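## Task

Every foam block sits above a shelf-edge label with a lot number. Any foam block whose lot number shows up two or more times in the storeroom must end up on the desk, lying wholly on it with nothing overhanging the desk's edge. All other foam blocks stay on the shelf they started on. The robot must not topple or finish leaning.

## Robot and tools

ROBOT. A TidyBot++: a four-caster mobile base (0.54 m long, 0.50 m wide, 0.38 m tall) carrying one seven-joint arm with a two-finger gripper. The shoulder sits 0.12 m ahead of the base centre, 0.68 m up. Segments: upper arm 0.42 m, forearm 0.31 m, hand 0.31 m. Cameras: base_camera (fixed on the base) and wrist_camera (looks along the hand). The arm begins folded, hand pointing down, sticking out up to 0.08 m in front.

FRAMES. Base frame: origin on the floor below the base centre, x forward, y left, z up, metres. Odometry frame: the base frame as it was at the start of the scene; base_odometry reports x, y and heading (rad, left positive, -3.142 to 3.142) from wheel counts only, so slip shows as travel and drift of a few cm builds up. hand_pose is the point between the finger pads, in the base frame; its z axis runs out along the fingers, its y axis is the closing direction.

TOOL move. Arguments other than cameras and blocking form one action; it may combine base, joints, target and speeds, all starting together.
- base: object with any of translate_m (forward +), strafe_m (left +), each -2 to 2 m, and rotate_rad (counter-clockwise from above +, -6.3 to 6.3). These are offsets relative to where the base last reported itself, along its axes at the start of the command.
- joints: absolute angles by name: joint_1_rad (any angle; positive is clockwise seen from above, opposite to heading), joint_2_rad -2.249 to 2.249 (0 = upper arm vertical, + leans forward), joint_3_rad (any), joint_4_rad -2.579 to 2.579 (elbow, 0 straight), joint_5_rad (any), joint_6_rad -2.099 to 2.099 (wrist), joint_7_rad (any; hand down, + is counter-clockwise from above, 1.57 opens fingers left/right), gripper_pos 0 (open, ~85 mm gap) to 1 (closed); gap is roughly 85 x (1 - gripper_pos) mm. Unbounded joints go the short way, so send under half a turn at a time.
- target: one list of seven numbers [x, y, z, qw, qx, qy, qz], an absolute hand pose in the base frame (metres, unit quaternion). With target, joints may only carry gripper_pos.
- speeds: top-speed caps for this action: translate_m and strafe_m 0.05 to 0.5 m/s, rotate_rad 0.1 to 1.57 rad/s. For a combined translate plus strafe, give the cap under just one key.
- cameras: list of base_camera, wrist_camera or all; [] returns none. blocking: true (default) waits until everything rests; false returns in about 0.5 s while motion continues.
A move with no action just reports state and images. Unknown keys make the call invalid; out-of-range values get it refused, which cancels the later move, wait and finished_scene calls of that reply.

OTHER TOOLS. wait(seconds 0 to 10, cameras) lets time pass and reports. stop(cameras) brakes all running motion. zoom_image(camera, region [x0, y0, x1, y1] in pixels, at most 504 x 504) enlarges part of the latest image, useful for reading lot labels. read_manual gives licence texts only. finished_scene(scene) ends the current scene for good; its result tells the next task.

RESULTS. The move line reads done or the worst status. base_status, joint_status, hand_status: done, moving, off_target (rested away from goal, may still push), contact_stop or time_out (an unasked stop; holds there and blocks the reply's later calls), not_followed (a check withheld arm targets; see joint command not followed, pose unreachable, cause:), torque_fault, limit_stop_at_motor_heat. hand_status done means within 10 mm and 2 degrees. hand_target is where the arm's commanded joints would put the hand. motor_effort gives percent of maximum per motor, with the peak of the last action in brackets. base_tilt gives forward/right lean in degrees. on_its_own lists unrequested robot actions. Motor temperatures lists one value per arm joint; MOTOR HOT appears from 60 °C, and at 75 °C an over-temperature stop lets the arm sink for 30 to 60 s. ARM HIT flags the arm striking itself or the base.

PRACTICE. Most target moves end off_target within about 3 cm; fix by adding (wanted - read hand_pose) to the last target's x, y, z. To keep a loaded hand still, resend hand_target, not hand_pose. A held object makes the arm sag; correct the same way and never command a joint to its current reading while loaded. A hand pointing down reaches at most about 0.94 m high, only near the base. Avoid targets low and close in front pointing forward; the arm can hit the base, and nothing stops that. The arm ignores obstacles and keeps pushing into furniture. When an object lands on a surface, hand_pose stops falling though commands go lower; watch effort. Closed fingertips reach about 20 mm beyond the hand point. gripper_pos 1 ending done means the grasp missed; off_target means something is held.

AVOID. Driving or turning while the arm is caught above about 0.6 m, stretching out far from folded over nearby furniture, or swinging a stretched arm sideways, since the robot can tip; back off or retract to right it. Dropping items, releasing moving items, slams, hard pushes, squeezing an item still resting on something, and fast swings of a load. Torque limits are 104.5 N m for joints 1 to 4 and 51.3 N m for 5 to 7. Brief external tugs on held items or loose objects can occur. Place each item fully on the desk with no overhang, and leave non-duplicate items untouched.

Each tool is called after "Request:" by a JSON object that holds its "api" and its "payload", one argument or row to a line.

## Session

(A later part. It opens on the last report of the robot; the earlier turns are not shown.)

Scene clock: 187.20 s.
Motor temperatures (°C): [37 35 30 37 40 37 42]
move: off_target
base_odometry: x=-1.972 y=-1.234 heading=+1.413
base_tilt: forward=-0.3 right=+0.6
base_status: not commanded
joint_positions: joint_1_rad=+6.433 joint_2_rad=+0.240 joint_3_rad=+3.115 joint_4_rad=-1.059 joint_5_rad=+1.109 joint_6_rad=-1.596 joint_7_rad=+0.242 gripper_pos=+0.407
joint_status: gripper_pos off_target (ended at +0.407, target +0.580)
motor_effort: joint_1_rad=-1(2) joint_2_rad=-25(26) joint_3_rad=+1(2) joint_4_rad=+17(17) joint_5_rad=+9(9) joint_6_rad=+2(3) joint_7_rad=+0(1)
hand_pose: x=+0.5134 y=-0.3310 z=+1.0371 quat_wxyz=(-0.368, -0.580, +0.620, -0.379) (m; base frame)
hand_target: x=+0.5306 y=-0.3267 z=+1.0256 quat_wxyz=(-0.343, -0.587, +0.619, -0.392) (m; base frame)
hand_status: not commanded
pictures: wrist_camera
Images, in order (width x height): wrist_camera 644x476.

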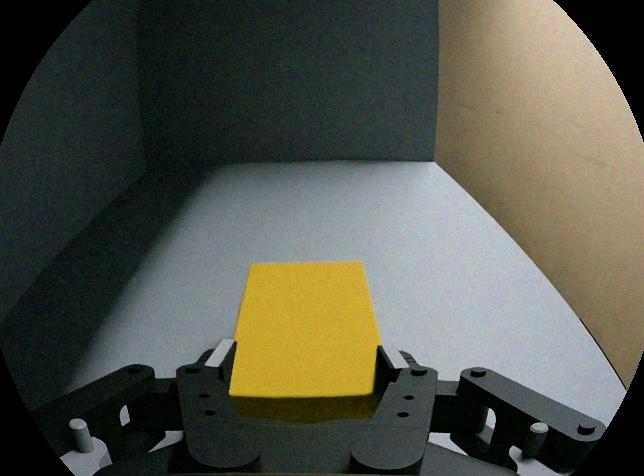

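Request:
{"api": "move", "payload": {
  "joints": {"joint_4_rad": -0.87, "joint_6_rad": -1.7, "joint_7_rad": 0.42},
  "cameras": []
}}

Request:
{"api": "move", "payload": {
  "base": {"translate_m": -0.25},
  "blocking": false,
  "cameras": ["wrist_camera"]
}}

Scene clock: 190.20 s.
Motor temperatures (°C): [37 35 30 37 40 37 42]
move: done
base_odometry: x=-1.972 y=-1.234 heading=+1.413
base_tilt: forward=-0.3 right=+0.6
base_status: not commanded
joint_positions: joint_1_rad=+6.433 joint_2_rad=+0.236 joint_3_rad=+3.115 joint_4_rad=-0.885 joint_5_rad=+1.109 joint_6_rad=-1.654 joint_7_rad=+0.376 gripper_pos=+0.407
joint_status: all done
motor_effort: joint_1_rad=+0(1) joint_2_rad=-24(27) joint_3_rad=+1(1) joint_4_rad=+16(18) joint_5_rad=+8(9) joint_6_rad=+4(4) joint_7_rad=+0(1)
hand_pose: x=+0.4992 y=-0.3286 z=+1.0902 quat_wxyz=(-0.355, -0.576, +0.623, -0.391) (m; base frame)
hand_target: x=+0.4930 y=-0.3204 z=+1.0810 quat_wxyz=(-0.355, -0.593, +0.624, -0.365) (m; base frame)
hand_status: not commanded
pictures: none
No camera images: "cameras" was empty.

Scene clock: 190.70 s.
Motor temperatures (°C): [37 35 30 37 40 37 42]
move: moving
base_odometry: x=-1.983 y=-1.299 heading=+1.413
base_tilt: forward=-0.3 right=+0.6
base_status: translate_m moving
joint_positions: joint_1_rad=+6.433 joint_2_rad=+0.237 joint_3_rad=+3.115 joint_4_rad=-0.884 joint_5_rad=+1.109 joint_6_rad=-1.654 joint_7_rad=+0.377 gripper_pos=+0.407
joint_status: not commanded
motor_effort: joint_1_rad=+0(2) joint_2_rad=-26(29) joint_3_rad=+1(2) joint_4_rad=+17(17) joint_5_rad=+8(9) joint_6_rad=+3(4) joint_7_rad=+0(1)
hand_pose: x=+0.4997 y=-0.3287 z=+1.0898 quat_wxyz=(-0.356, -0.577, +0.623, -0.390) (m; base frame)
hand_target: x=+0.4930 y=-0.3204 z=+1.0810 quat_wxyz=(-0.355, -0.593, +0.624, -0.365) (m; base frame)
hand_status: not commanded
pictures: wrist_camera
Images, in order (width x height): wrist_camera 644x476.

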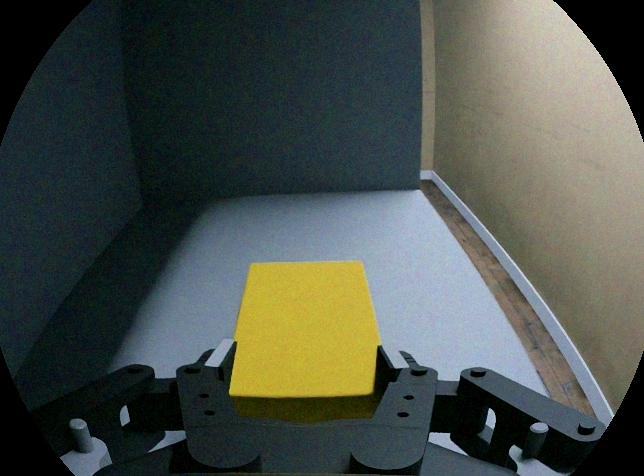

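Request:
{"api": "move", "payload": {
  "joints": {"joint_2_rad": -0.6, "joint_4_rad": -1.7},
  "cameras": ["wrist_camera"]
}}

Scene clock: 192.90 s.
Motor temperatures (°C): [37 35 30 37 40 37 42]
move: done
base_odometry: x=-2.012 y=-1.481 heading=+1.412
base_tilt: forward=-0.4 right=+0.6
base_status: done
joint_positions: joint_1_rad=+6.433 joint_2_rad=-0.587 joint_3_rad=+3.115 joint_4_rad=-1.671 joint_5_rad=+1.109 joint_6_rad=-1.656 joint_7_rad=+0.377 gripper_pos=+0.407
joint_status: all done
motor_effort: joint_1_rad=+0(1) joint_2_rad=+5(27) joint_3_rad=-2(2) joint_4_rad=+16(17) joint_5_rad=+8(9) joint_6_rad=+4(5) joint_7_rad=+0(1)
hand_pose: x=+0.1699 y=-0.2798 z=+1.0483 quat_wxyz=(-0.353, -0.564, +0.625, -0.407) (m; base frame)
hand_target: x=+0.1586 y=-0.2724 z=+1.0277 quat_wxyz=(-0.362, -0.587, +0.621, -0.373) (m; base frame)
hand_status: not commanded
pictures: wrist_camera
Images, in order (width x height): wrist_camera 644x476.

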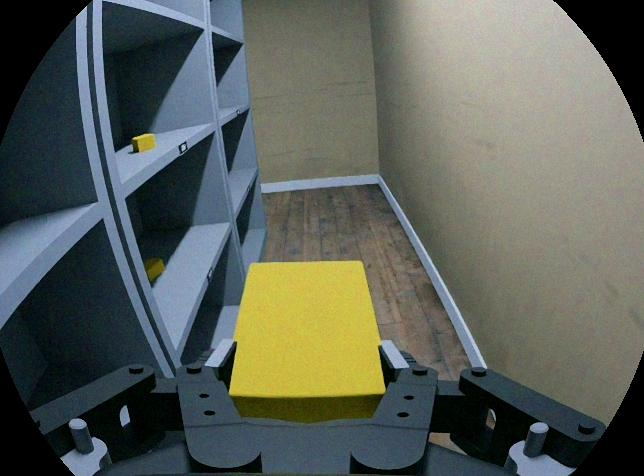

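Request:
{"api": "move", "payload": {
  "base": {"strafe_m": -2.0},
  "joints": {"joint_1_rad": 6.283, "joint_2_rad": -0.5, "joint_4_rad": -2.38, "joint_5_rad": -0.06, "joint_6_rad": -0.86, "joint_7_rad": 1.59},
  "blocking": false,
  "cameras": []
}}

Request:
{"api": "wait", "payload": {
  "seconds": 2.3,
  "cameras": ["wrist_camera", "base_camera"]
}}

Scene clock: 193.77 s.
Motor temperatures (°C): [37 35 30 37 40 37 42]
move: moving
base_odometry: x=-1.947 y=-1.492 heading=+1.412
base_tilt: forward=-0.4 right=+0.6
base_status: strafe_m moving
joint_positions: joint_1_rad=+6.423 joint_2_rad=-0.587 joint_3_rad=+3.114 joint_4_rad=-1.788 joint_5_rad=+0.952 joint_6_rad=-1.589 joint_7_rad=+0.571 gripper_pos=+0.407
joint_status: joint_1_rad moving; joint_2_rad moving; joint_4_rad moving; joint_5_rad moving; joint_6_rad moving; joint_7_rad moving
motor_effort: joint_1_rad=-1(2) joint_2_rad=+4(7) joint_3_rad=-1(2) joint_4_rad=+16(17) joint_5_rad=+7(8) joint_6_rad=+4(5) joint_7_rad=+0(1)
hand_pose: x=+0.2092 y=-0.2603 z=+0.9788 quat_wxyz=(-0.346, -0.693, +0.536, -0.336) (m; base frame)
hand_target: x=+0.2388 y=-0.2420 z=+0.9450 quat_wxyz=(-0.319, -0.752, +0.484, -0.315) (m; base frame)
hand_status: not commanded
pictures: none
No camera images: "cameras" was empty.

Scene clock: 196.07 s.
Motor temperatures (°C): [37 35 30 37 40 37 42]
earlier move: moving
base_odometry: x=-0.856 y=-1.666 heading=+1.412
base_tilt: forward=-0.3 right=+0.6
base_status: strafe_m moving
joint_positions: joint_1_rad=+6.302 joint_2_rad=-0.517 joint_3_rad=+3.114 joint_4_rad=-2.351 joint_5_rad=+0.010 joint_6_rad=-0.915 joint_7_rad=+1.546 gripper_pos=+0.407
joint_status: all done
motor_effort: joint_1_rad=+0(2) joint_2_rad=+0(7) joint_3_rad=+1(2) joint_4_rad=+19(21) joint_5_rad=+1(8) joint_6_rad=+4(5) joint_7_rad=+0(1)
hand_pose: x=+0.3334 y=-0.0003 z=+0.6781 quat_wxyz=(-0.008, -0.981, +0.006, -0.195) (m; base frame)
hand_target: x=+0.3378 y=+0.0209 z=+0.6689 quat_wxyz=(+0.020, -0.980, -0.009, -0.199) (m; base frame)
hand_status: not commanded
wait: 2.30 s; no rest
pictures: base_camera, wrist_camera
Images, in order (width x height): base_camera 644x364, wrist_camera 644x476.

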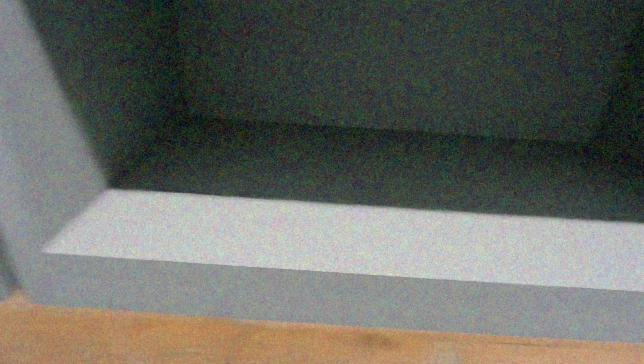

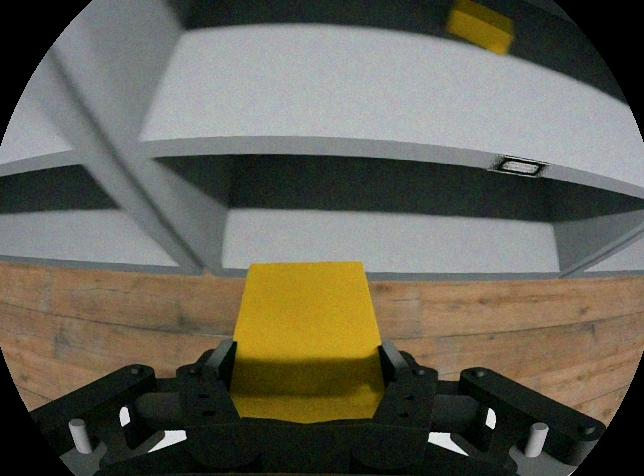

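Request:
{"api": "move", "payload": {
  "base": {"strafe_m": -2.0},
  "blocking": false,
  "cameras": []
}}

Request:
{"api": "wait", "payload": {
  "seconds": 2.2,
  "cameras": ["wrist_camera", "base_camera"]
}}

Scene clock: 196.87 s.
Motor temperatures (°C): [37 35 30 37 40 37 42]
earlier move: replaced
move: moving
base_odometry: x=-0.457 y=-1.730 heading=+1.411
base_tilt: forward=-0.3 right=+0.6
base_status: strafe_m replaced; strafe_m moving
joint_positions: joint_1_rad=+6.302 joint_2_rad=-0.517 joint_3_rad=+3.114 joint_4_rad=-2.351 joint_5_rad=+0.009 joint_6_rad=-0.914 joint_7_rad=+1.547 gripper_pos=+0.407
joint_status: not commanded
motor_effort: joint_1_rad=+0(1) joint_2_rad=+0(1) joint_3_rad=+1(2) joint_4_rad=+18(19) joint_5_rad=+1(2) joint_6_rad=+4(4) joint_7_rad=+0(1)
hand_pose: x=+0.3335 y=+0.0000 z=+0.6781 quat_wxyz=(-0.008, -0.981, +0.006, -0.196) (m; base frame)
hand_target: x=+0.3378 y=+0.0209 z=+0.6689 quat_wxyz=(+0.020, -0.980, -0.009, -0.199) (m; base frame)
hand_status: not commanded
pictures: none
No camera images: "cameras" was empty.

Scene clock: 199.07 s.
Motor temperatures (°C): [37 35 30 37 40 37 42]
earlier move: moving
base_odometry: x=+0.643 y=-1.906 heading=+1.412
base_tilt: forward=-0.3 right=+0.6
base_status: strafe_m moving
joint_positions: joint_1_rad=+6.302 joint_2_rad=-0.517 joint_3_rad=+3.114 joint_4_rad=-2.351 joint_5_rad=+0.009 joint_6_rad=-0.914 joint_7_rad=+1.547 gripper_pos=+0.407
joint_status: not commanded
motor_effort: joint_1_rad=-1(1) joint_2_rad=+0(1) joint_3_rad=+1(2) joint_4_rad=+18(19) joint_5_rad=+1(2) joint_6_rad=+3(4) joint_7_rad=+0(1)
hand_pose: x=+0.3337 y=+0.0000 z=+0.6781 quat_wxyz=(-0.008, -0.981, +0.006, -0.196) (m; base frame)
hand_target: x=+0.3378 y=+0.0209 z=+0.6689 quat_wxyz=(+0.020, -0.980, -0.009, -0.199) (m; base frame)
hand_status: not commanded
wait: 2.20 s; no rest
pictures: base_camera, wrist_camera
Images, in order (width x height): base_camera 644x364, wrist_camera 644x476.

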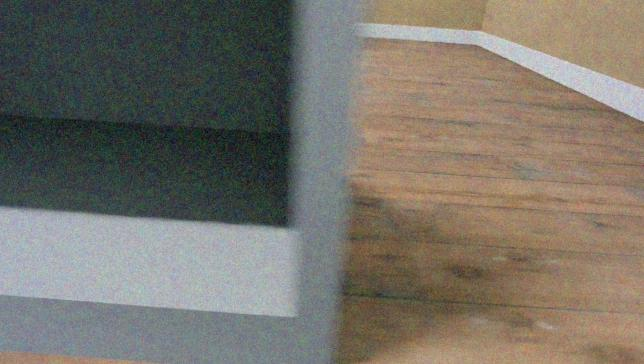

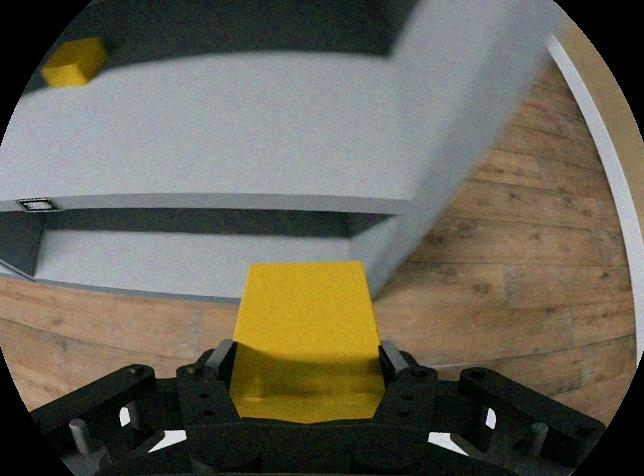

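Request:
{"api": "wait", "payload": {
  "seconds": 0.5,
  "cameras": ["base_camera", "wrist_camera"]
}}

Scene clock: 204.03 s.
Motor temperatures (°C): [37 35 30 37 40 37 42]
earlier move: done
base_odometry: x=+1.269 y=-2.006 heading=+1.412
base_tilt: forward=-0.4 right=+0.6
base_status: done
joint_positions: joint_1_rad=+6.302 joint_2_rad=-0.517 joint_3_rad=+3.114 joint_4_rad=-2.351 joint_5_rad=+0.008 joint_6_rad=-0.913 joint_7_rad=+1.547 gripper_pos=+0.407
joint_status: not commanded
motor_effort: joint_1_rad=+0(1) joint_2_rad=+0(1) joint_3_rad=+1(2) joint_4_rad=+19(20) joint_5_rad=+1(2) joint_6_rad=+4(4) joint_7_rad=-1(1)
hand_pose: x=+0.3338 y=+0.0004 z=+0.6781 quat_wxyz=(-0.007, -0.981, +0.006, -0.196) (m; base frame)
hand_target: x=+0.3378 y=+0.0209 z=+0.6689 quat_wxyz=(+0.020, -0.980, -0.009, -0.199) (m; base frame)
hand_status: not commanded
wait: 0.00 of 0.5 s (the move ended)
pictures: base_camera, wrist_camera
Images, in order (width x height): base_camera 644x364, wrist_camera 644x476.

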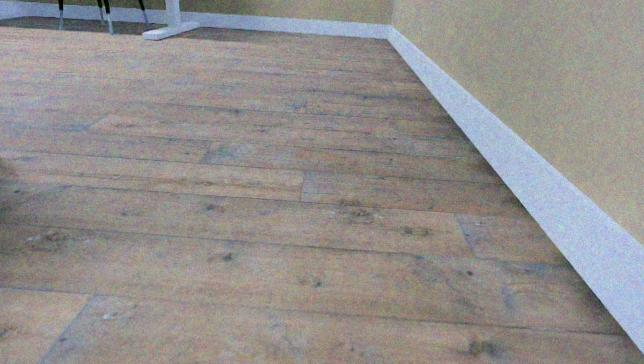

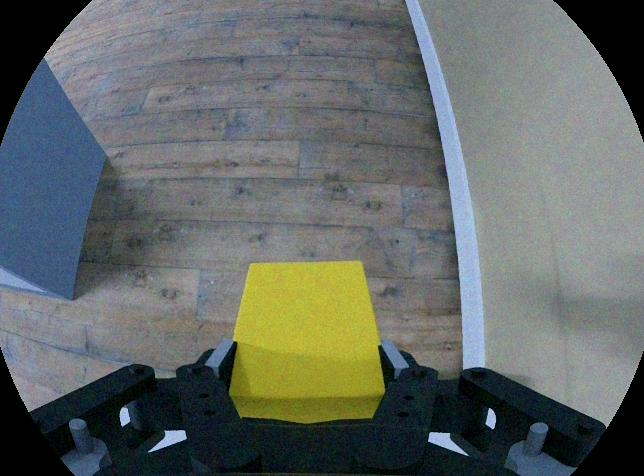

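Request:
{"api": "move", "payload": {
  "base": {"translate_m": 1.4, "strafe_m": 0.12},
  "joints": {"joint_2_rad": -0.497, "joint_4_rad": -1.97, "joint_6_rad": -0.6},
  "blocking": false,
  "cameras": []
}}

Request:
{"api": "wait", "payload": {
  "seconds": 2.4,
  "cameras": ["base_camera", "wrist_camera"]
}}

Scene clock: 205.10 s.
Motor temperatures (°C): [37 35 30 37 40 37 42]
move: moving
base_odometry: x=+1.274 y=-1.942 heading=+1.412
base_tilt: forward=-0.3 right=+0.6
base_status: translate_m moving; strafe_m moving
joint_positions: joint_1_rad=+6.302 joint_2_rad=-0.517 joint_3_rad=+3.114 joint_4_rad=-2.277 joint_5_rad=+0.008 joint_6_rad=-0.851 joint_7_rad=+1.547 gripper_pos=+0.407
joint_status: joint_2_rad moving; joint_4_rad moving; joint_6_rad moving
motor_effort: joint_1_rad=+0(1) joint_2_rad=+0(2) joint_3_rad=+1(1) joint_4_rad=+21(21) joint_5_rad=+1(1) joint_6_rad=+6(7) joint_7_rad=+0(0)
hand_pose: x=+0.3771 y=+0.0013 z=+0.7197 quat_wxyz=(-0.006, -0.965, +0.006, -0.262) (m; base frame)
hand_target: x=+0.4069 y=+0.0226 z=+0.7423 quat_wxyz=(+0.021, -0.952, -0.009, -0.304) (m; base frame)
hand_status: not commanded
pictures: none
No camera images: "cameras" was empty.

Scene clock: 207.50 s.
Motor temperatures (°C): [37 35 30 37 40 37 42]
earlier move: moving
base_odometry: x=+1.358 y=-0.803 heading=+1.411
base_tilt: forward=-0.3 right=+0.6
base_status: translate_m moving; strafe_m moving
joint_positions: joint_1_rad=+6.302 joint_2_rad=-0.511 joint_3_rad=+3.114 joint_4_rad=-1.983 joint_5_rad=+0.008 joint_6_rad=-0.656 joint_7_rad=+1.547 gripper_pos=+0.407
joint_status: all done
motor_effort: joint_1_rad=-1(1) joint_2_rad=-5(5) joint_3_rad=+1(1) joint_4_rad=+22(23) joint_5_rad=+1(1) joint_6_rad=+7(9) joint_7_rad=+0(1)
hand_pose: x=+0.4901 y=+0.0048 z=+0.9151 quat_wxyz=(-0.002, -0.874, +0.004, -0.485) (m; base frame)
hand_target: x=+0.5033 y=+0.0252 z=+0.9324 quat_wxyz=(+0.023, -0.860, -0.010, -0.509) (m; base frame)
hand_status: not commanded
wait: 2.40 s; no rest
pictures: base_camera, wrist_camera
Images, in order (width x height): base_camera 644x364, wrist_camera 644x476.

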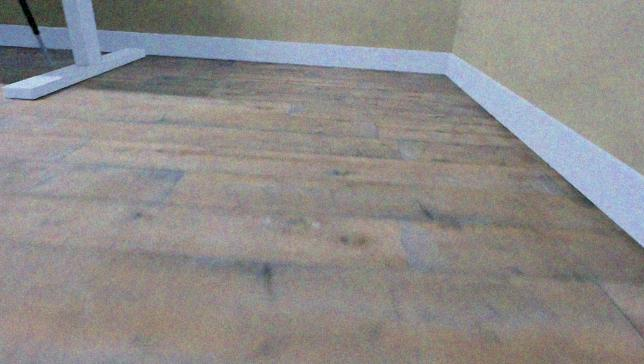

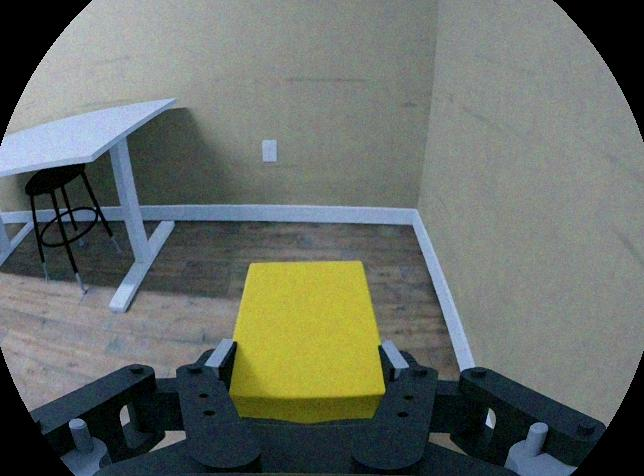

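Request:
{"api": "move", "payload": {
  "base": {"translate_m": 0.3, "strafe_m": 1.15},
  "blocking": false,
  "cameras": []
}}

Request:
{"api": "wait", "payload": {
  "seconds": 1.9,
  "cameras": ["base_camera", "wrist_camera"]
}}

Scene clock: 209.40 s.
Motor temperatures (°C): [37 35 30 37 40 37 42]
earlier move: done
move: moving
base_odometry: x=+1.308 y=-0.576 heading=+1.411
base_tilt: forward=-0.4 right=+0.6
base_status: translate_m moving; strafe_m moving
joint_positions: joint_1_rad=+6.302 joint_2_rad=-0.504 joint_3_rad=+3.115 joint_4_rad=-1.983 joint_5_rad=+0.007 joint_6_rad=-0.654 joint_7_rad=+1.547 gripper_pos=+0.407
joint_status: not commanded
motor_effort: joint_1_rad=+0(1) joint_2_rad=-3(4) joint_3_rad=+0(1) joint_4_rad=+23(23) joint_5_rad=+0(1) joint_6_rad=+8(8) joint_7_rad=+0(1)
hand_pose: x=+0.4920 y=+0.0049 z=+0.9133 quat_wxyz=(-0.002, -0.875, +0.003, -0.484) (m; base frame)
hand_target: x=+0.5033 y=+0.0252 z=+0.9324 quat_wxyz=(+0.023, -0.860, -0.010, -0.509) (m; base frame)
hand_status: not commanded
pictures: none
No camera images: "cameras" was empty.

Scene clock: 211.30 s.
Motor temperatures (°C): [37 35 30 37 40 37 42]
earlier move: moving
base_odometry: x=+0.430 y=-0.190 heading=+1.411
base_tilt: forward=-0.3 right=+0.6
base_status: translate_m moving; strafe_m moving
joint_positions: joint_1_rad=+6.301 joint_2_rad=-0.504 joint_3_rad=+3.115 joint_4_rad=-1.983 joint_5_rad=+0.006 joint_6_rad=-0.654 joint_7_rad=+1.547 gripper_pos=+0.407
joint_status: not commanded
motor_effort: joint_1_rad=+0(1) joint_2_rad=-4(4) joint_3_rad=+2(2) joint_4_rad=+22(23) joint_5_rad=+1(1) joint_6_rad=+8(8) joint_7_rad=-1(1)
hand_pose: x=+0.4920 y=+0.0054 z=+0.9133 quat_wxyz=(-0.001, -0.875, +0.003, -0.484) (m; base frame)
hand_target: x=+0.5033 y=+0.0252 z=+0.9324 quat_wxyz=(+0.023, -0.860, -0.010, -0.509) (m; base frame)
hand_status: not commanded
wait: 1.90 s; no rest
pictures: base_camera, wrist_camera
Images, in order (width x height): base_camera 644x364, wrist_camera 644x476.

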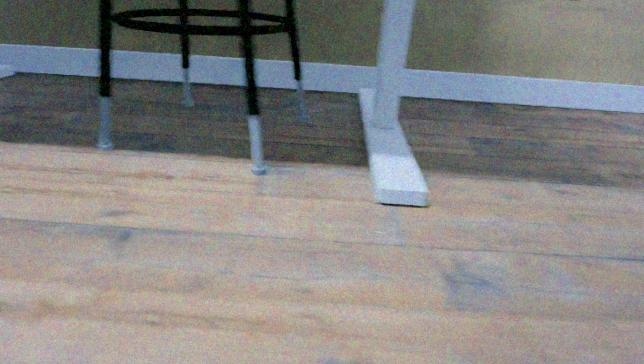

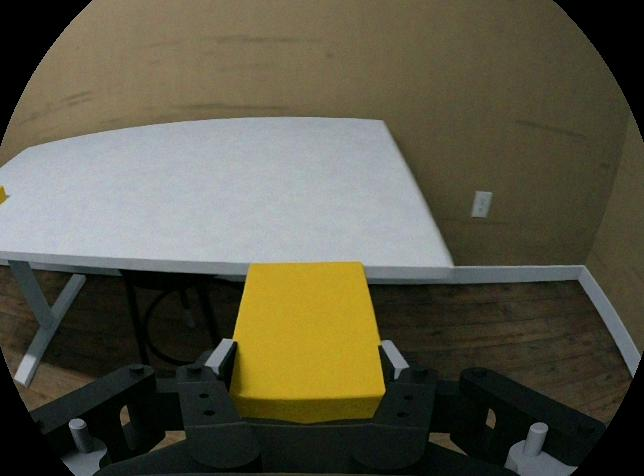

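Request:
{"api": "move", "payload": {
  "base": {"translate_m": 0.125},
  "joints": {"joint_1_rad": 6.283, "joint_2_rad": 0.175, "joint_4_rad": -1.853, "joint_5_rad": -0.03, "joint_6_rad": 0.07, "joint_7_rad": 1.59},
  "cameras": ["wrist_camera", "base_camera"]
}}

Scene clock: 215.40 s.
Motor temperatures (°C): [37 35 30 37 40 37 42]
earlier move: done
move: done
base_odometry: x=+0.304 y=-0.002 heading=+1.411
base_tilt: forward=-0.3 right=+0.6
base_status: done
joint_positions: joint_1_rad=+6.301 joint_2_rad=+0.155 joint_3_rad=+3.115 joint_4_rad=-1.870 joint_5_rad=+0.006 joint_6_rad=+0.012 joint_7_rad=+1.547 gripper_pos=+0.407
joint_status: all done
motor_effort: joint_1_rad=+0(2) joint_2_rad=-26(27) joint_3_rad=+0(1) joint_4_rad=+20(23) joint_5_rad=+0(2) joint_6_rad=+8(10) joint_7_rad=+0(1)
hand_pose: x=+0.7474 y=+0.0066 z=+0.8261 quat_wxyz=(+0.009, -0.845, +0.005, -0.534) (m; base frame)
hand_target: x=+0.7620 y=+0.0183 z=+0.8399 quat_wxyz=(+0.012, -0.830, -0.005, -0.558) (m; base frame)
hand_status: not commanded
pictures: base_camera, wrist_camera
Images, in order (width x height): base_camera 644x364, wrist_camera 644x476.

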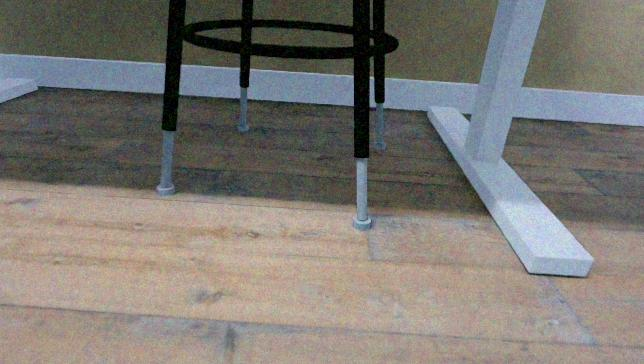

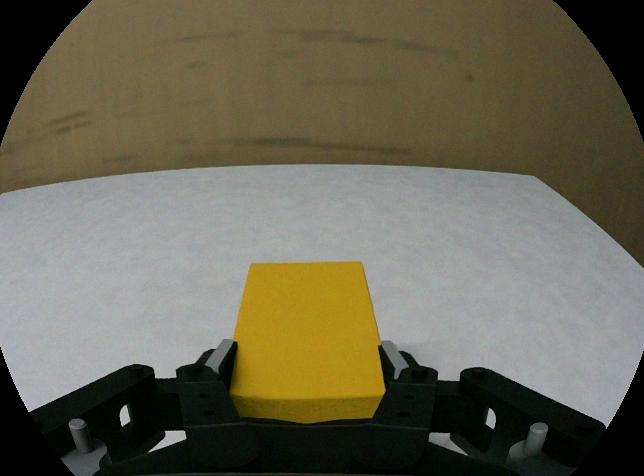

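Request:
{"api": "move", "payload": {
  "joints": {"joint_2_rad": 0.275, "joint_6_rad": 0.17},
  "cameras": []
}}

Scene clock: 217.50 s.
Motor temperatures (°C): [37 35 30 37 40 37 42]
move: done
base_odometry: x=+0.304 y=-0.002 heading=+1.411
base_tilt: forward=-0.3 right=+0.6
base_status: not commanded
joint_positions: joint_1_rad=+6.300 joint_2_rad=+0.266 joint_3_rad=+3.115 joint_4_rad=-1.847 joint_5_rad=+0.006 joint_6_rad=+0.166 joint_7_rad=+1.547 gripper_pos=+0.408
joint_status: all done
motor_effort: joint_1_rad=+0(1) joint_2_rad=-28(31) joint_3_rad=+0(1) joint_4_rad=+20(22) joint_5_rad=+1(1) joint_6_rad=+8(10) joint_7_rad=+0(0)
hand_pose: x=+0.7880 y=+0.0067 z=+0.8109 quat_wxyz=(+0.011, -0.827, +0.005, -0.562) (m; base frame)
hand_target: x=+0.7877 y=+0.0175 z=+0.8031 quat_wxyz=(+0.012, -0.830, -0.004, -0.558) (m; base frame)
hand_status: not commanded
pictures: none
No camera images: "cameras" was empty.

Request:
{"api": "move", "payload": {
  "joints": {"joint_2_rad": 0.318},
  "cameras": []
}}

Request:
{"api": "move", "payload": {
  "joints": {"joint_2_rad": 0.328},
  "cameras": ["wrist_camera"]
}}

Scene clock: 218.47 s.
Motor temperatures (°C): [37 35 30 37 40 37 42]
move: done
base_odometry: x=+0.304 y=-0.002 heading=+1.411
base_tilt: forward=-0.3 right=+0.6
base_status: not commanded
joint_positions: joint_1_rad=+6.300 joint_2_rad=+0.298 joint_3_rad=+3.115 joint_4_rad=-1.847 joint_5_rad=+0.006 joint_6_rad=+0.166 joint_7_rad=+1.547 gripper_pos=+0.408
joint_status: all done
motor_effort: joint_1_rad=-1(1) joint_2_rad=-30(31) joint_3_rad=+0(0) joint_4_rad=+20(21) joint_5_rad=+1(1) joint_6_rad=+9(9) joint_7_rad=+0(1)
hand_pose: x=+0.7917 y=+0.0066 z=+0.7901 quat_wxyz=(+0.011, -0.836, +0.006, -0.549) (m; base frame)
hand_target: x=+0.7923 y=+0.0175 z=+0.7743 quat_wxyz=(+0.012, -0.842, -0.003, -0.540) (m; base frame)
hand_status: not commanded
pictures: none
No camera images: "cameras" was empty.

Scene clock: 218.97 s.
Motor temperatures (°C): [37 35 30 37 40 37 42]
move: done
base_odometry: x=+0.304 y=-0.002 heading=+1.411
base_tilt: forward=-0.3 right=+0.6
base_status: not commanded
joint_positions: joint_1_rad=+6.300 joint_2_rad=+0.303 joint_3_rad=+3.115 joint_4_rad=-1.847 joint_5_rad=+0.006 joint_6_rad=+0.166 joint_7_rad=+1.547 gripper_pos=+0.408
joint_status: all done
motor_effort: joint_1_rad=+0(1) joint_2_rad=-29(31) joint_3_rad=+0(0) joint_4_rad=+19(20) joint_5_rad=+1(1) joint_6_rad=+9(9) joint_7_rad=+0(1)
hand_pose: x=+0.7923 y=+0.0066 z=+0.7865 quat_wxyz=(+0.011, -0.837, +0.006, -0.547) (m; base frame)
hand_target: x=+0.7932 y=+0.0175 z=+0.7675 quat_wxyz=(+0.012, -0.844, -0.003, -0.536) (m; base frame)
hand_status: not commanded
pictures: wrist_camera
Images, in order (width x height): wrist_camera 644x476.

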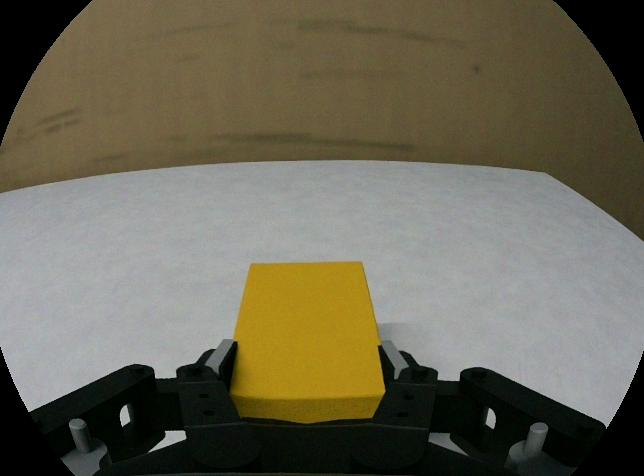

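Request:
{"api": "move", "payload": {
  "joints": {"joint_2_rad": 0.342},
  "cameras": []
}}

Request:
{"api": "move", "payload": {
  "joints": {"joint_2_rad": 0.35},
  "cameras": ["wrist_camera"]
}}

Scene clock: 219.73 s.
Motor temperatures (°C): [37 35 30 37 40 37 42]
move: done
base_odometry: x=+0.304 y=-0.002 heading=+1.411
base_tilt: forward=-0.3 right=+0.6
base_status: not commanded
joint_positions: joint_1_rad=+6.300 joint_2_rad=+0.315 joint_3_rad=+3.115 joint_4_rad=-1.847 joint_5_rad=+0.006 joint_6_rad=+0.166 joint_7_rad=+1.547 gripper_pos=+0.408
joint_status: all done
motor_effort: joint_1_rad=-1(1) joint_2_rad=-30(31) joint_3_rad=+0(0) joint_4_rad=+19(20) joint_5_rad=+1(1) joint_6_rad=+8(9) joint_7_rad=+0(1)
hand_pose: x=+0.7936 y=+0.0066 z=+0.7780 quat_wxyz=(+0.011, -0.841, +0.006, -0.542) (m; base frame)
hand_target: x=+0.7944 y=+0.0175 z=+0.7581 quat_wxyz=(+0.012, -0.848, -0.003, -0.530) (m; base frame)
hand_status: not commanded
pictures: none
No camera images: "cameras" was empty.

Scene clock: 220.27 s.
Motor temperatures (°C): [37 35 30 37 40 37 42]
move: done
base_odometry: x=+0.304 y=-0.002 heading=+1.411
base_tilt: forward=-0.3 right=+0.6
base_status: not commanded
joint_positions: joint_1_rad=+6.300 joint_2_rad=+0.322 joint_3_rad=+3.115 joint_4_rad=-1.847 joint_5_rad=+0.006 joint_6_rad=+0.166 joint_7_rad=+1.547 gripper_pos=+0.408
joint_status: all done
motor_effort: joint_1_rad=-1(1) joint_2_rad=-30(31) joint_3_rad=+0(0) joint_4_rad=+20(20) joint_5_rad=+1(1) joint_6_rad=+9(9) joint_7_rad=+0(1)
hand_pose: x=+0.7942 y=+0.0066 z=+0.7734 quat_wxyz=(+0.011, -0.842, +0.006, -0.539) (m; base frame)
hand_target: x=+0.7950 y=+0.0175 z=+0.7527 quat_wxyz=(+0.012, -0.850, -0.003, -0.526) (m; base frame)
hand_status: not commanded
pictures: wrist_camera
Images, in order (width x height): wrist_camera 644x476.

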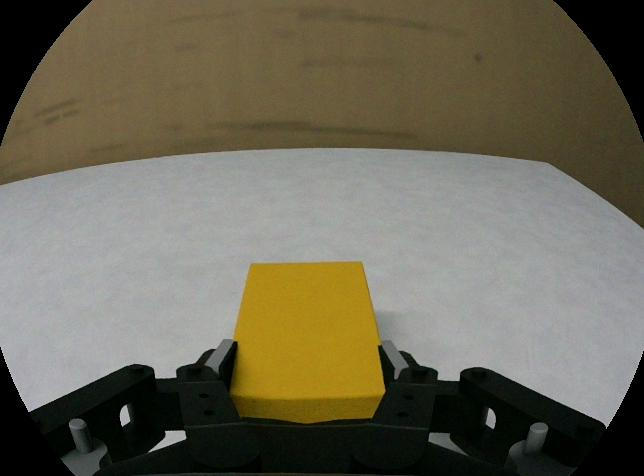

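Request:
{"api": "move", "payload": {
  "joints": {"joint_2_rad": 0.357},
  "cameras": []
}}

Request:
{"api": "move", "payload": {
  "joints": {"joint_2_rad": 0.363},
  "cameras": ["wrist_camera"]
}}

Scene clock: 220.97 s.
Motor temperatures (°C): [37 35 30 37 40 37 42]
move: done
base_odometry: x=+0.304 y=-0.002 heading=+1.411
base_tilt: forward=-0.3 right=+0.6
base_status: not commanded
joint_positions: joint_1_rad=+6.300 joint_2_rad=+0.329 joint_3_rad=+3.115 joint_4_rad=-1.847 joint_5_rad=+0.006 joint_6_rad=+0.166 joint_7_rad=+1.547 gripper_pos=+0.408
joint_status: all done
motor_effort: joint_1_rad=+0(1) joint_2_rad=-30(31) joint_3_rad=+0(1) joint_4_rad=+19(20) joint_5_rad=+1(1) joint_6_rad=+8(9) joint_7_rad=-1(1)
hand_pose: x=+0.7948 y=+0.0065 z=+0.7692 quat_wxyz=(+0.011, -0.844, +0.006, -0.536) (m; base frame)
hand_target: x=+0.7954 y=+0.0175 z=+0.7479 quat_wxyz=(+0.012, -0.852, -0.003, -0.523) (m; base frame)
hand_status: not commanded
pictures: none
No camera images: "cameras" was empty.

Scene clock: 221.43 s.
Motor temperatures (°C): [37 35 30 37 40 37 42]
move: done
base_odometry: x=+0.304 y=-0.002 heading=+1.411
base_tilt: forward=-0.3 right=+0.6
base_status: not commanded
joint_positions: joint_1_rad=+6.300 joint_2_rad=+0.332 joint_3_rad=+3.115 joint_4_rad=-1.847 joint_5_rad=+0.006 joint_6_rad=+0.166 joint_7_rad=+1.548 gripper_pos=+0.408
joint_status: all done
motor_effort: joint_1_rad=+0(1) joint_2_rad=-28(31) joint_3_rad=+0(0) joint_4_rad=+18(19) joint_5_rad=+1(1) joint_6_rad=+6(8) joint_7_rad=+0(1)
hand_pose: x=+0.7951 y=+0.0065 z=+0.7671 quat_wxyz=(+0.011, -0.845, +0.006, -0.535) (m; base frame)
hand_target: x=+0.7958 y=+0.0175 z=+0.7439 quat_wxyz=(+0.012, -0.854, -0.003, -0.521) (m; base frame)
hand_status: not commanded
pictures: wrist_camera
Images, in order (width x height): wrist_camera 644x476.

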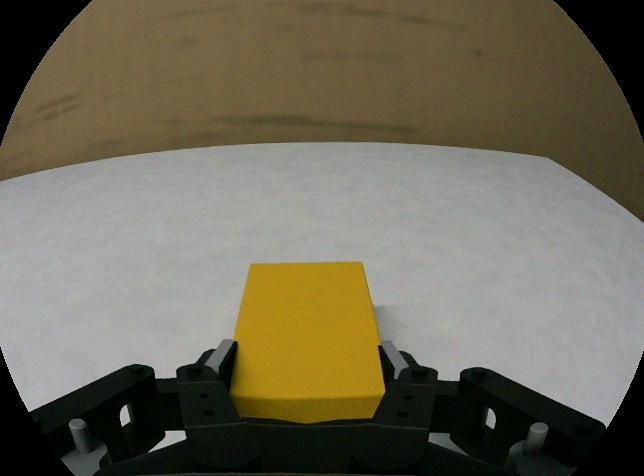

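Request:
{"api": "move", "payload": {
  "joints": {"joint_2_rad": 0.369},
  "cameras": []
}}

Scene clock: 222.00 s.
Motor temperatures (°C): [37 35 30 37 40 37 42]
move: done
base_odometry: x=+0.304 y=-0.002 heading=+1.411
base_tilt: forward=-0.3 right=+0.6
base_status: not commanded
joint_positions: joint_1_rad=+6.300 joint_2_rad=+0.332 joint_3_rad=+3.115 joint_4_rad=-1.847 joint_5_rad=+0.006 joint_6_rad=+0.166 joint_7_rad=+1.548 gripper_pos=+0.408
joint_status: all done
motor_effort: joint_1_rad=+0(0) joint_2_rad=-26(28) joint_3_rad=+0(0) joint_4_rad=+16(18) joint_5_rad=+1(1) joint_6_rad=+6(7) joint_7_rad=+0(1)
hand_pose: x=+0.7951 y=+0.0065 z=+0.7669 quat_wxyz=(+0.011, -0.845, +0.006, -0.535) (m; base frame)
hand_target: x=+0.7962 y=+0.0175 z=+0.7398 quat_wxyz=(+0.012, -0.855, -0.003, -0.518) (m; base frame)
hand_status: not commanded
pictures: none
No camera images: "cameras" was empty.

The hand has stopped descending, so the block is resting on the desk. Releasing it now.

Request:
{"api": "move", "payload": {
  "joints": {"joint_2_rad": 0.359, "gripper_pos": 0.3},
  "cameras": []
}}

Request:
{"api": "move", "payload": {
  "joints": {"gripper_pos": 0.0},
  "cameras": ["wrist_camera"]
}}

Scene clock: 222.87 s.
Motor temperatures (°C): [37 35 30 37 40 37 42]
move: done
base_odometry: x=+0.304 y=-0.002 heading=+1.411
base_tilt: forward=-0.3 right=+0.6
base_status: not commanded
joint_positions: joint_1_rad=+6.300 joint_2_rad=+0.338 joint_3_rad=+3.115 joint_4_rad=-1.847 joint_5_rad=+0.006 joint_6_rad=+0.166 joint_7_rad=+1.548 gripper_pos=+0.300
joint_status: all done
motor_effort: joint_1_rad=+0(1) joint_2_rad=-30(31) joint_3_rad=+0(0) joint_4_rad=+19(19) joint_5_rad=+1(1) joint_6_rad=+8(8) joint_7_rad=+0(1)
hand_pose: x=+0.7956 y=+0.0065 z=+0.7630 quat_wxyz=(+0.011, -0.847, +0.006, -0.532) (m; base frame)
hand_target: x=+0.7956 y=+0.0175 z=+0.7466 quat_wxyz=(+0.012, -0.853, -0.003, -0.522) (m; base frame)
hand_status: not commanded
pictures: none
No camera images: "cameras" was empty.

Scene clock: 223.57 s.
Motor temperatures (°C): [37 35 30 37 40 37 42]
move: done
base_odometry: x=+0.304 y=-0.002 heading=+1.411
base_tilt: forward=-0.3 right=+0.6
base_status: not commanded
joint_positions: joint_1_rad=+6.300 joint_2_rad=+0.338 joint_3_rad=+3.115 joint_4_rad=-1.847 joint_5_rad=+0.006 joint_6_rad=+0.166 joint_7_rad=+1.548 gripper_pos=+0.000
joint_status: all done
motor_effort: joint_1_rad=+0(1) joint_2_rad=-30(31) joint_3_rad=+0(1) joint_4_rad=+19(20) joint_5_rad=+1(1) joint_6_rad=+8(9) joint_7_rad=+0(1)
hand_pose: x=+0.7956 y=+0.0065 z=+0.7630 quat_wxyz=(+0.011, -0.847, +0.006, -0.532) (m; base frame)
hand_target: x=+0.7956 y=+0.0175 z=+0.7466 quat_wxyz=(+0.012, -0.853, -0.003, -0.522) (m; base frame)
hand_status: not commanded
pictures: wrist_camera
Images, in order (width x height): wrist_camera 644x476.

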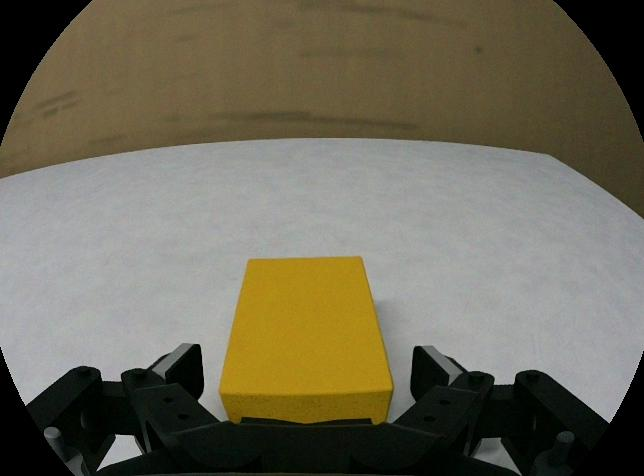

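Request:
{"api": "move", "payload": {
  "joints": {"joint_2_rad": -0.2, "joint_4_rad": -1.6, "joint_6_rad": -0.35},
  "cameras": ["wrist_camera"]
}}

Scene clock: 225.93 s.
Motor temperatures (°C): [37 35 30 37 40 37 42]
move: done
base_odometry: x=+0.304 y=-0.002 heading=+1.411
base_tilt: forward=-0.3 right=+0.6
base_status: not commanded
joint_positions: joint_1_rad=+6.300 joint_2_rad=-0.203 joint_3_rad=+3.115 joint_4_rad=-1.611 joint_5_rad=+0.006 joint_6_rad=-0.300 joint_7_rad=+1.548 gripper_pos=+0.000
joint_status: all done
motor_effort: joint_1_rad=+0(1) joint_2_rad=-14(33) joint_3_rad=+0(1) joint_4_rad=+23(23) joint_5_rad=+1(1) joint_6_rad=+8(10) joint_7_rad=+0(1)
hand_pose: x=+0.6524 y=+0.0080 z=+1.1020 quat_wxyz=(+0.006, -0.754, +0.002, -0.657) (m; base frame)
hand_target: x=+0.6508 y=+0.0221 z=+1.0921 quat_wxyz=(+0.014, -0.767, -0.013, -0.641) (m; base frame)
hand_status: not commanded
pictures: wrist_camera
Images, in order (width x height): wrist_camera 644x476.

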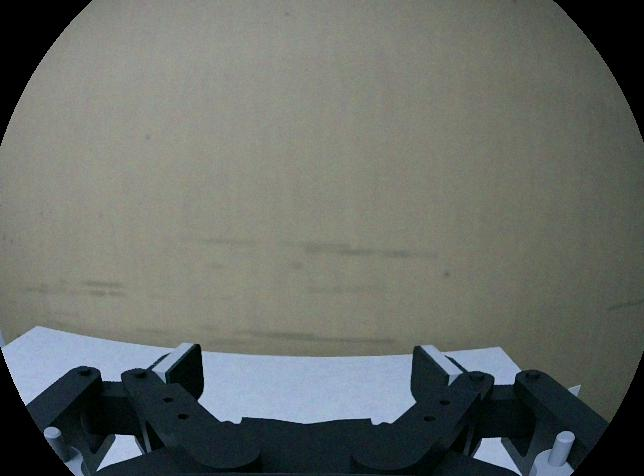

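Request:
{"api": "move", "payload": {
  "joints": {"joint_2_rad": -0.45, "joint_6_rad": -1.05},
  "cameras": ["wrist_camera"]
}}

Scene clock: 227.93 s.
Motor temperatures (°C): [37 35 30 37 40 37 42]
move: done
base_odometry: x=+0.304 y=-0.002 heading=+1.411
base_tilt: forward=-0.3 right=+0.6
base_status: not commanded
joint_positions: joint_1_rad=+6.300 joint_2_rad=-0.451 joint_3_rad=+3.115 joint_4_rad=-1.611 joint_5_rad=+0.006 joint_6_rad=-0.999 joint_7_rad=+1.548 gripper_pos=+0.000
joint_status: all done
motor_effort: joint_1_rad=-1(1) joint_2_rad=-4(16) joint_3_rad=+1(1) joint_4_rad=+20(23) joint_5_rad=+1(1) joint_6_rad=+7(9) joint_7_rad=+0(1)
hand_pose: x=+0.4826 y=+0.0063 z=+1.0130 quat_wxyz=(-0.001, -0.882, +0.004, -0.472) (m; base frame)
hand_target: x=+0.4738 y=+0.0228 z=+1.0057 quat_wxyz=(+0.011, -0.891, -0.022, -0.453) (m; base frame)
hand_status: not commanded
pictures: wrist_camera
Images, in order (width x height): wrist_camera 644x476.

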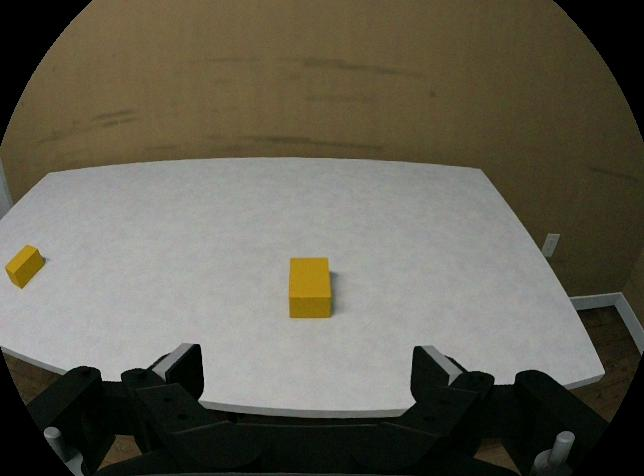

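Request:
{"api": "finished_scene", "payload": {
  "scene": 2
}}

The scene is finished: the task was done.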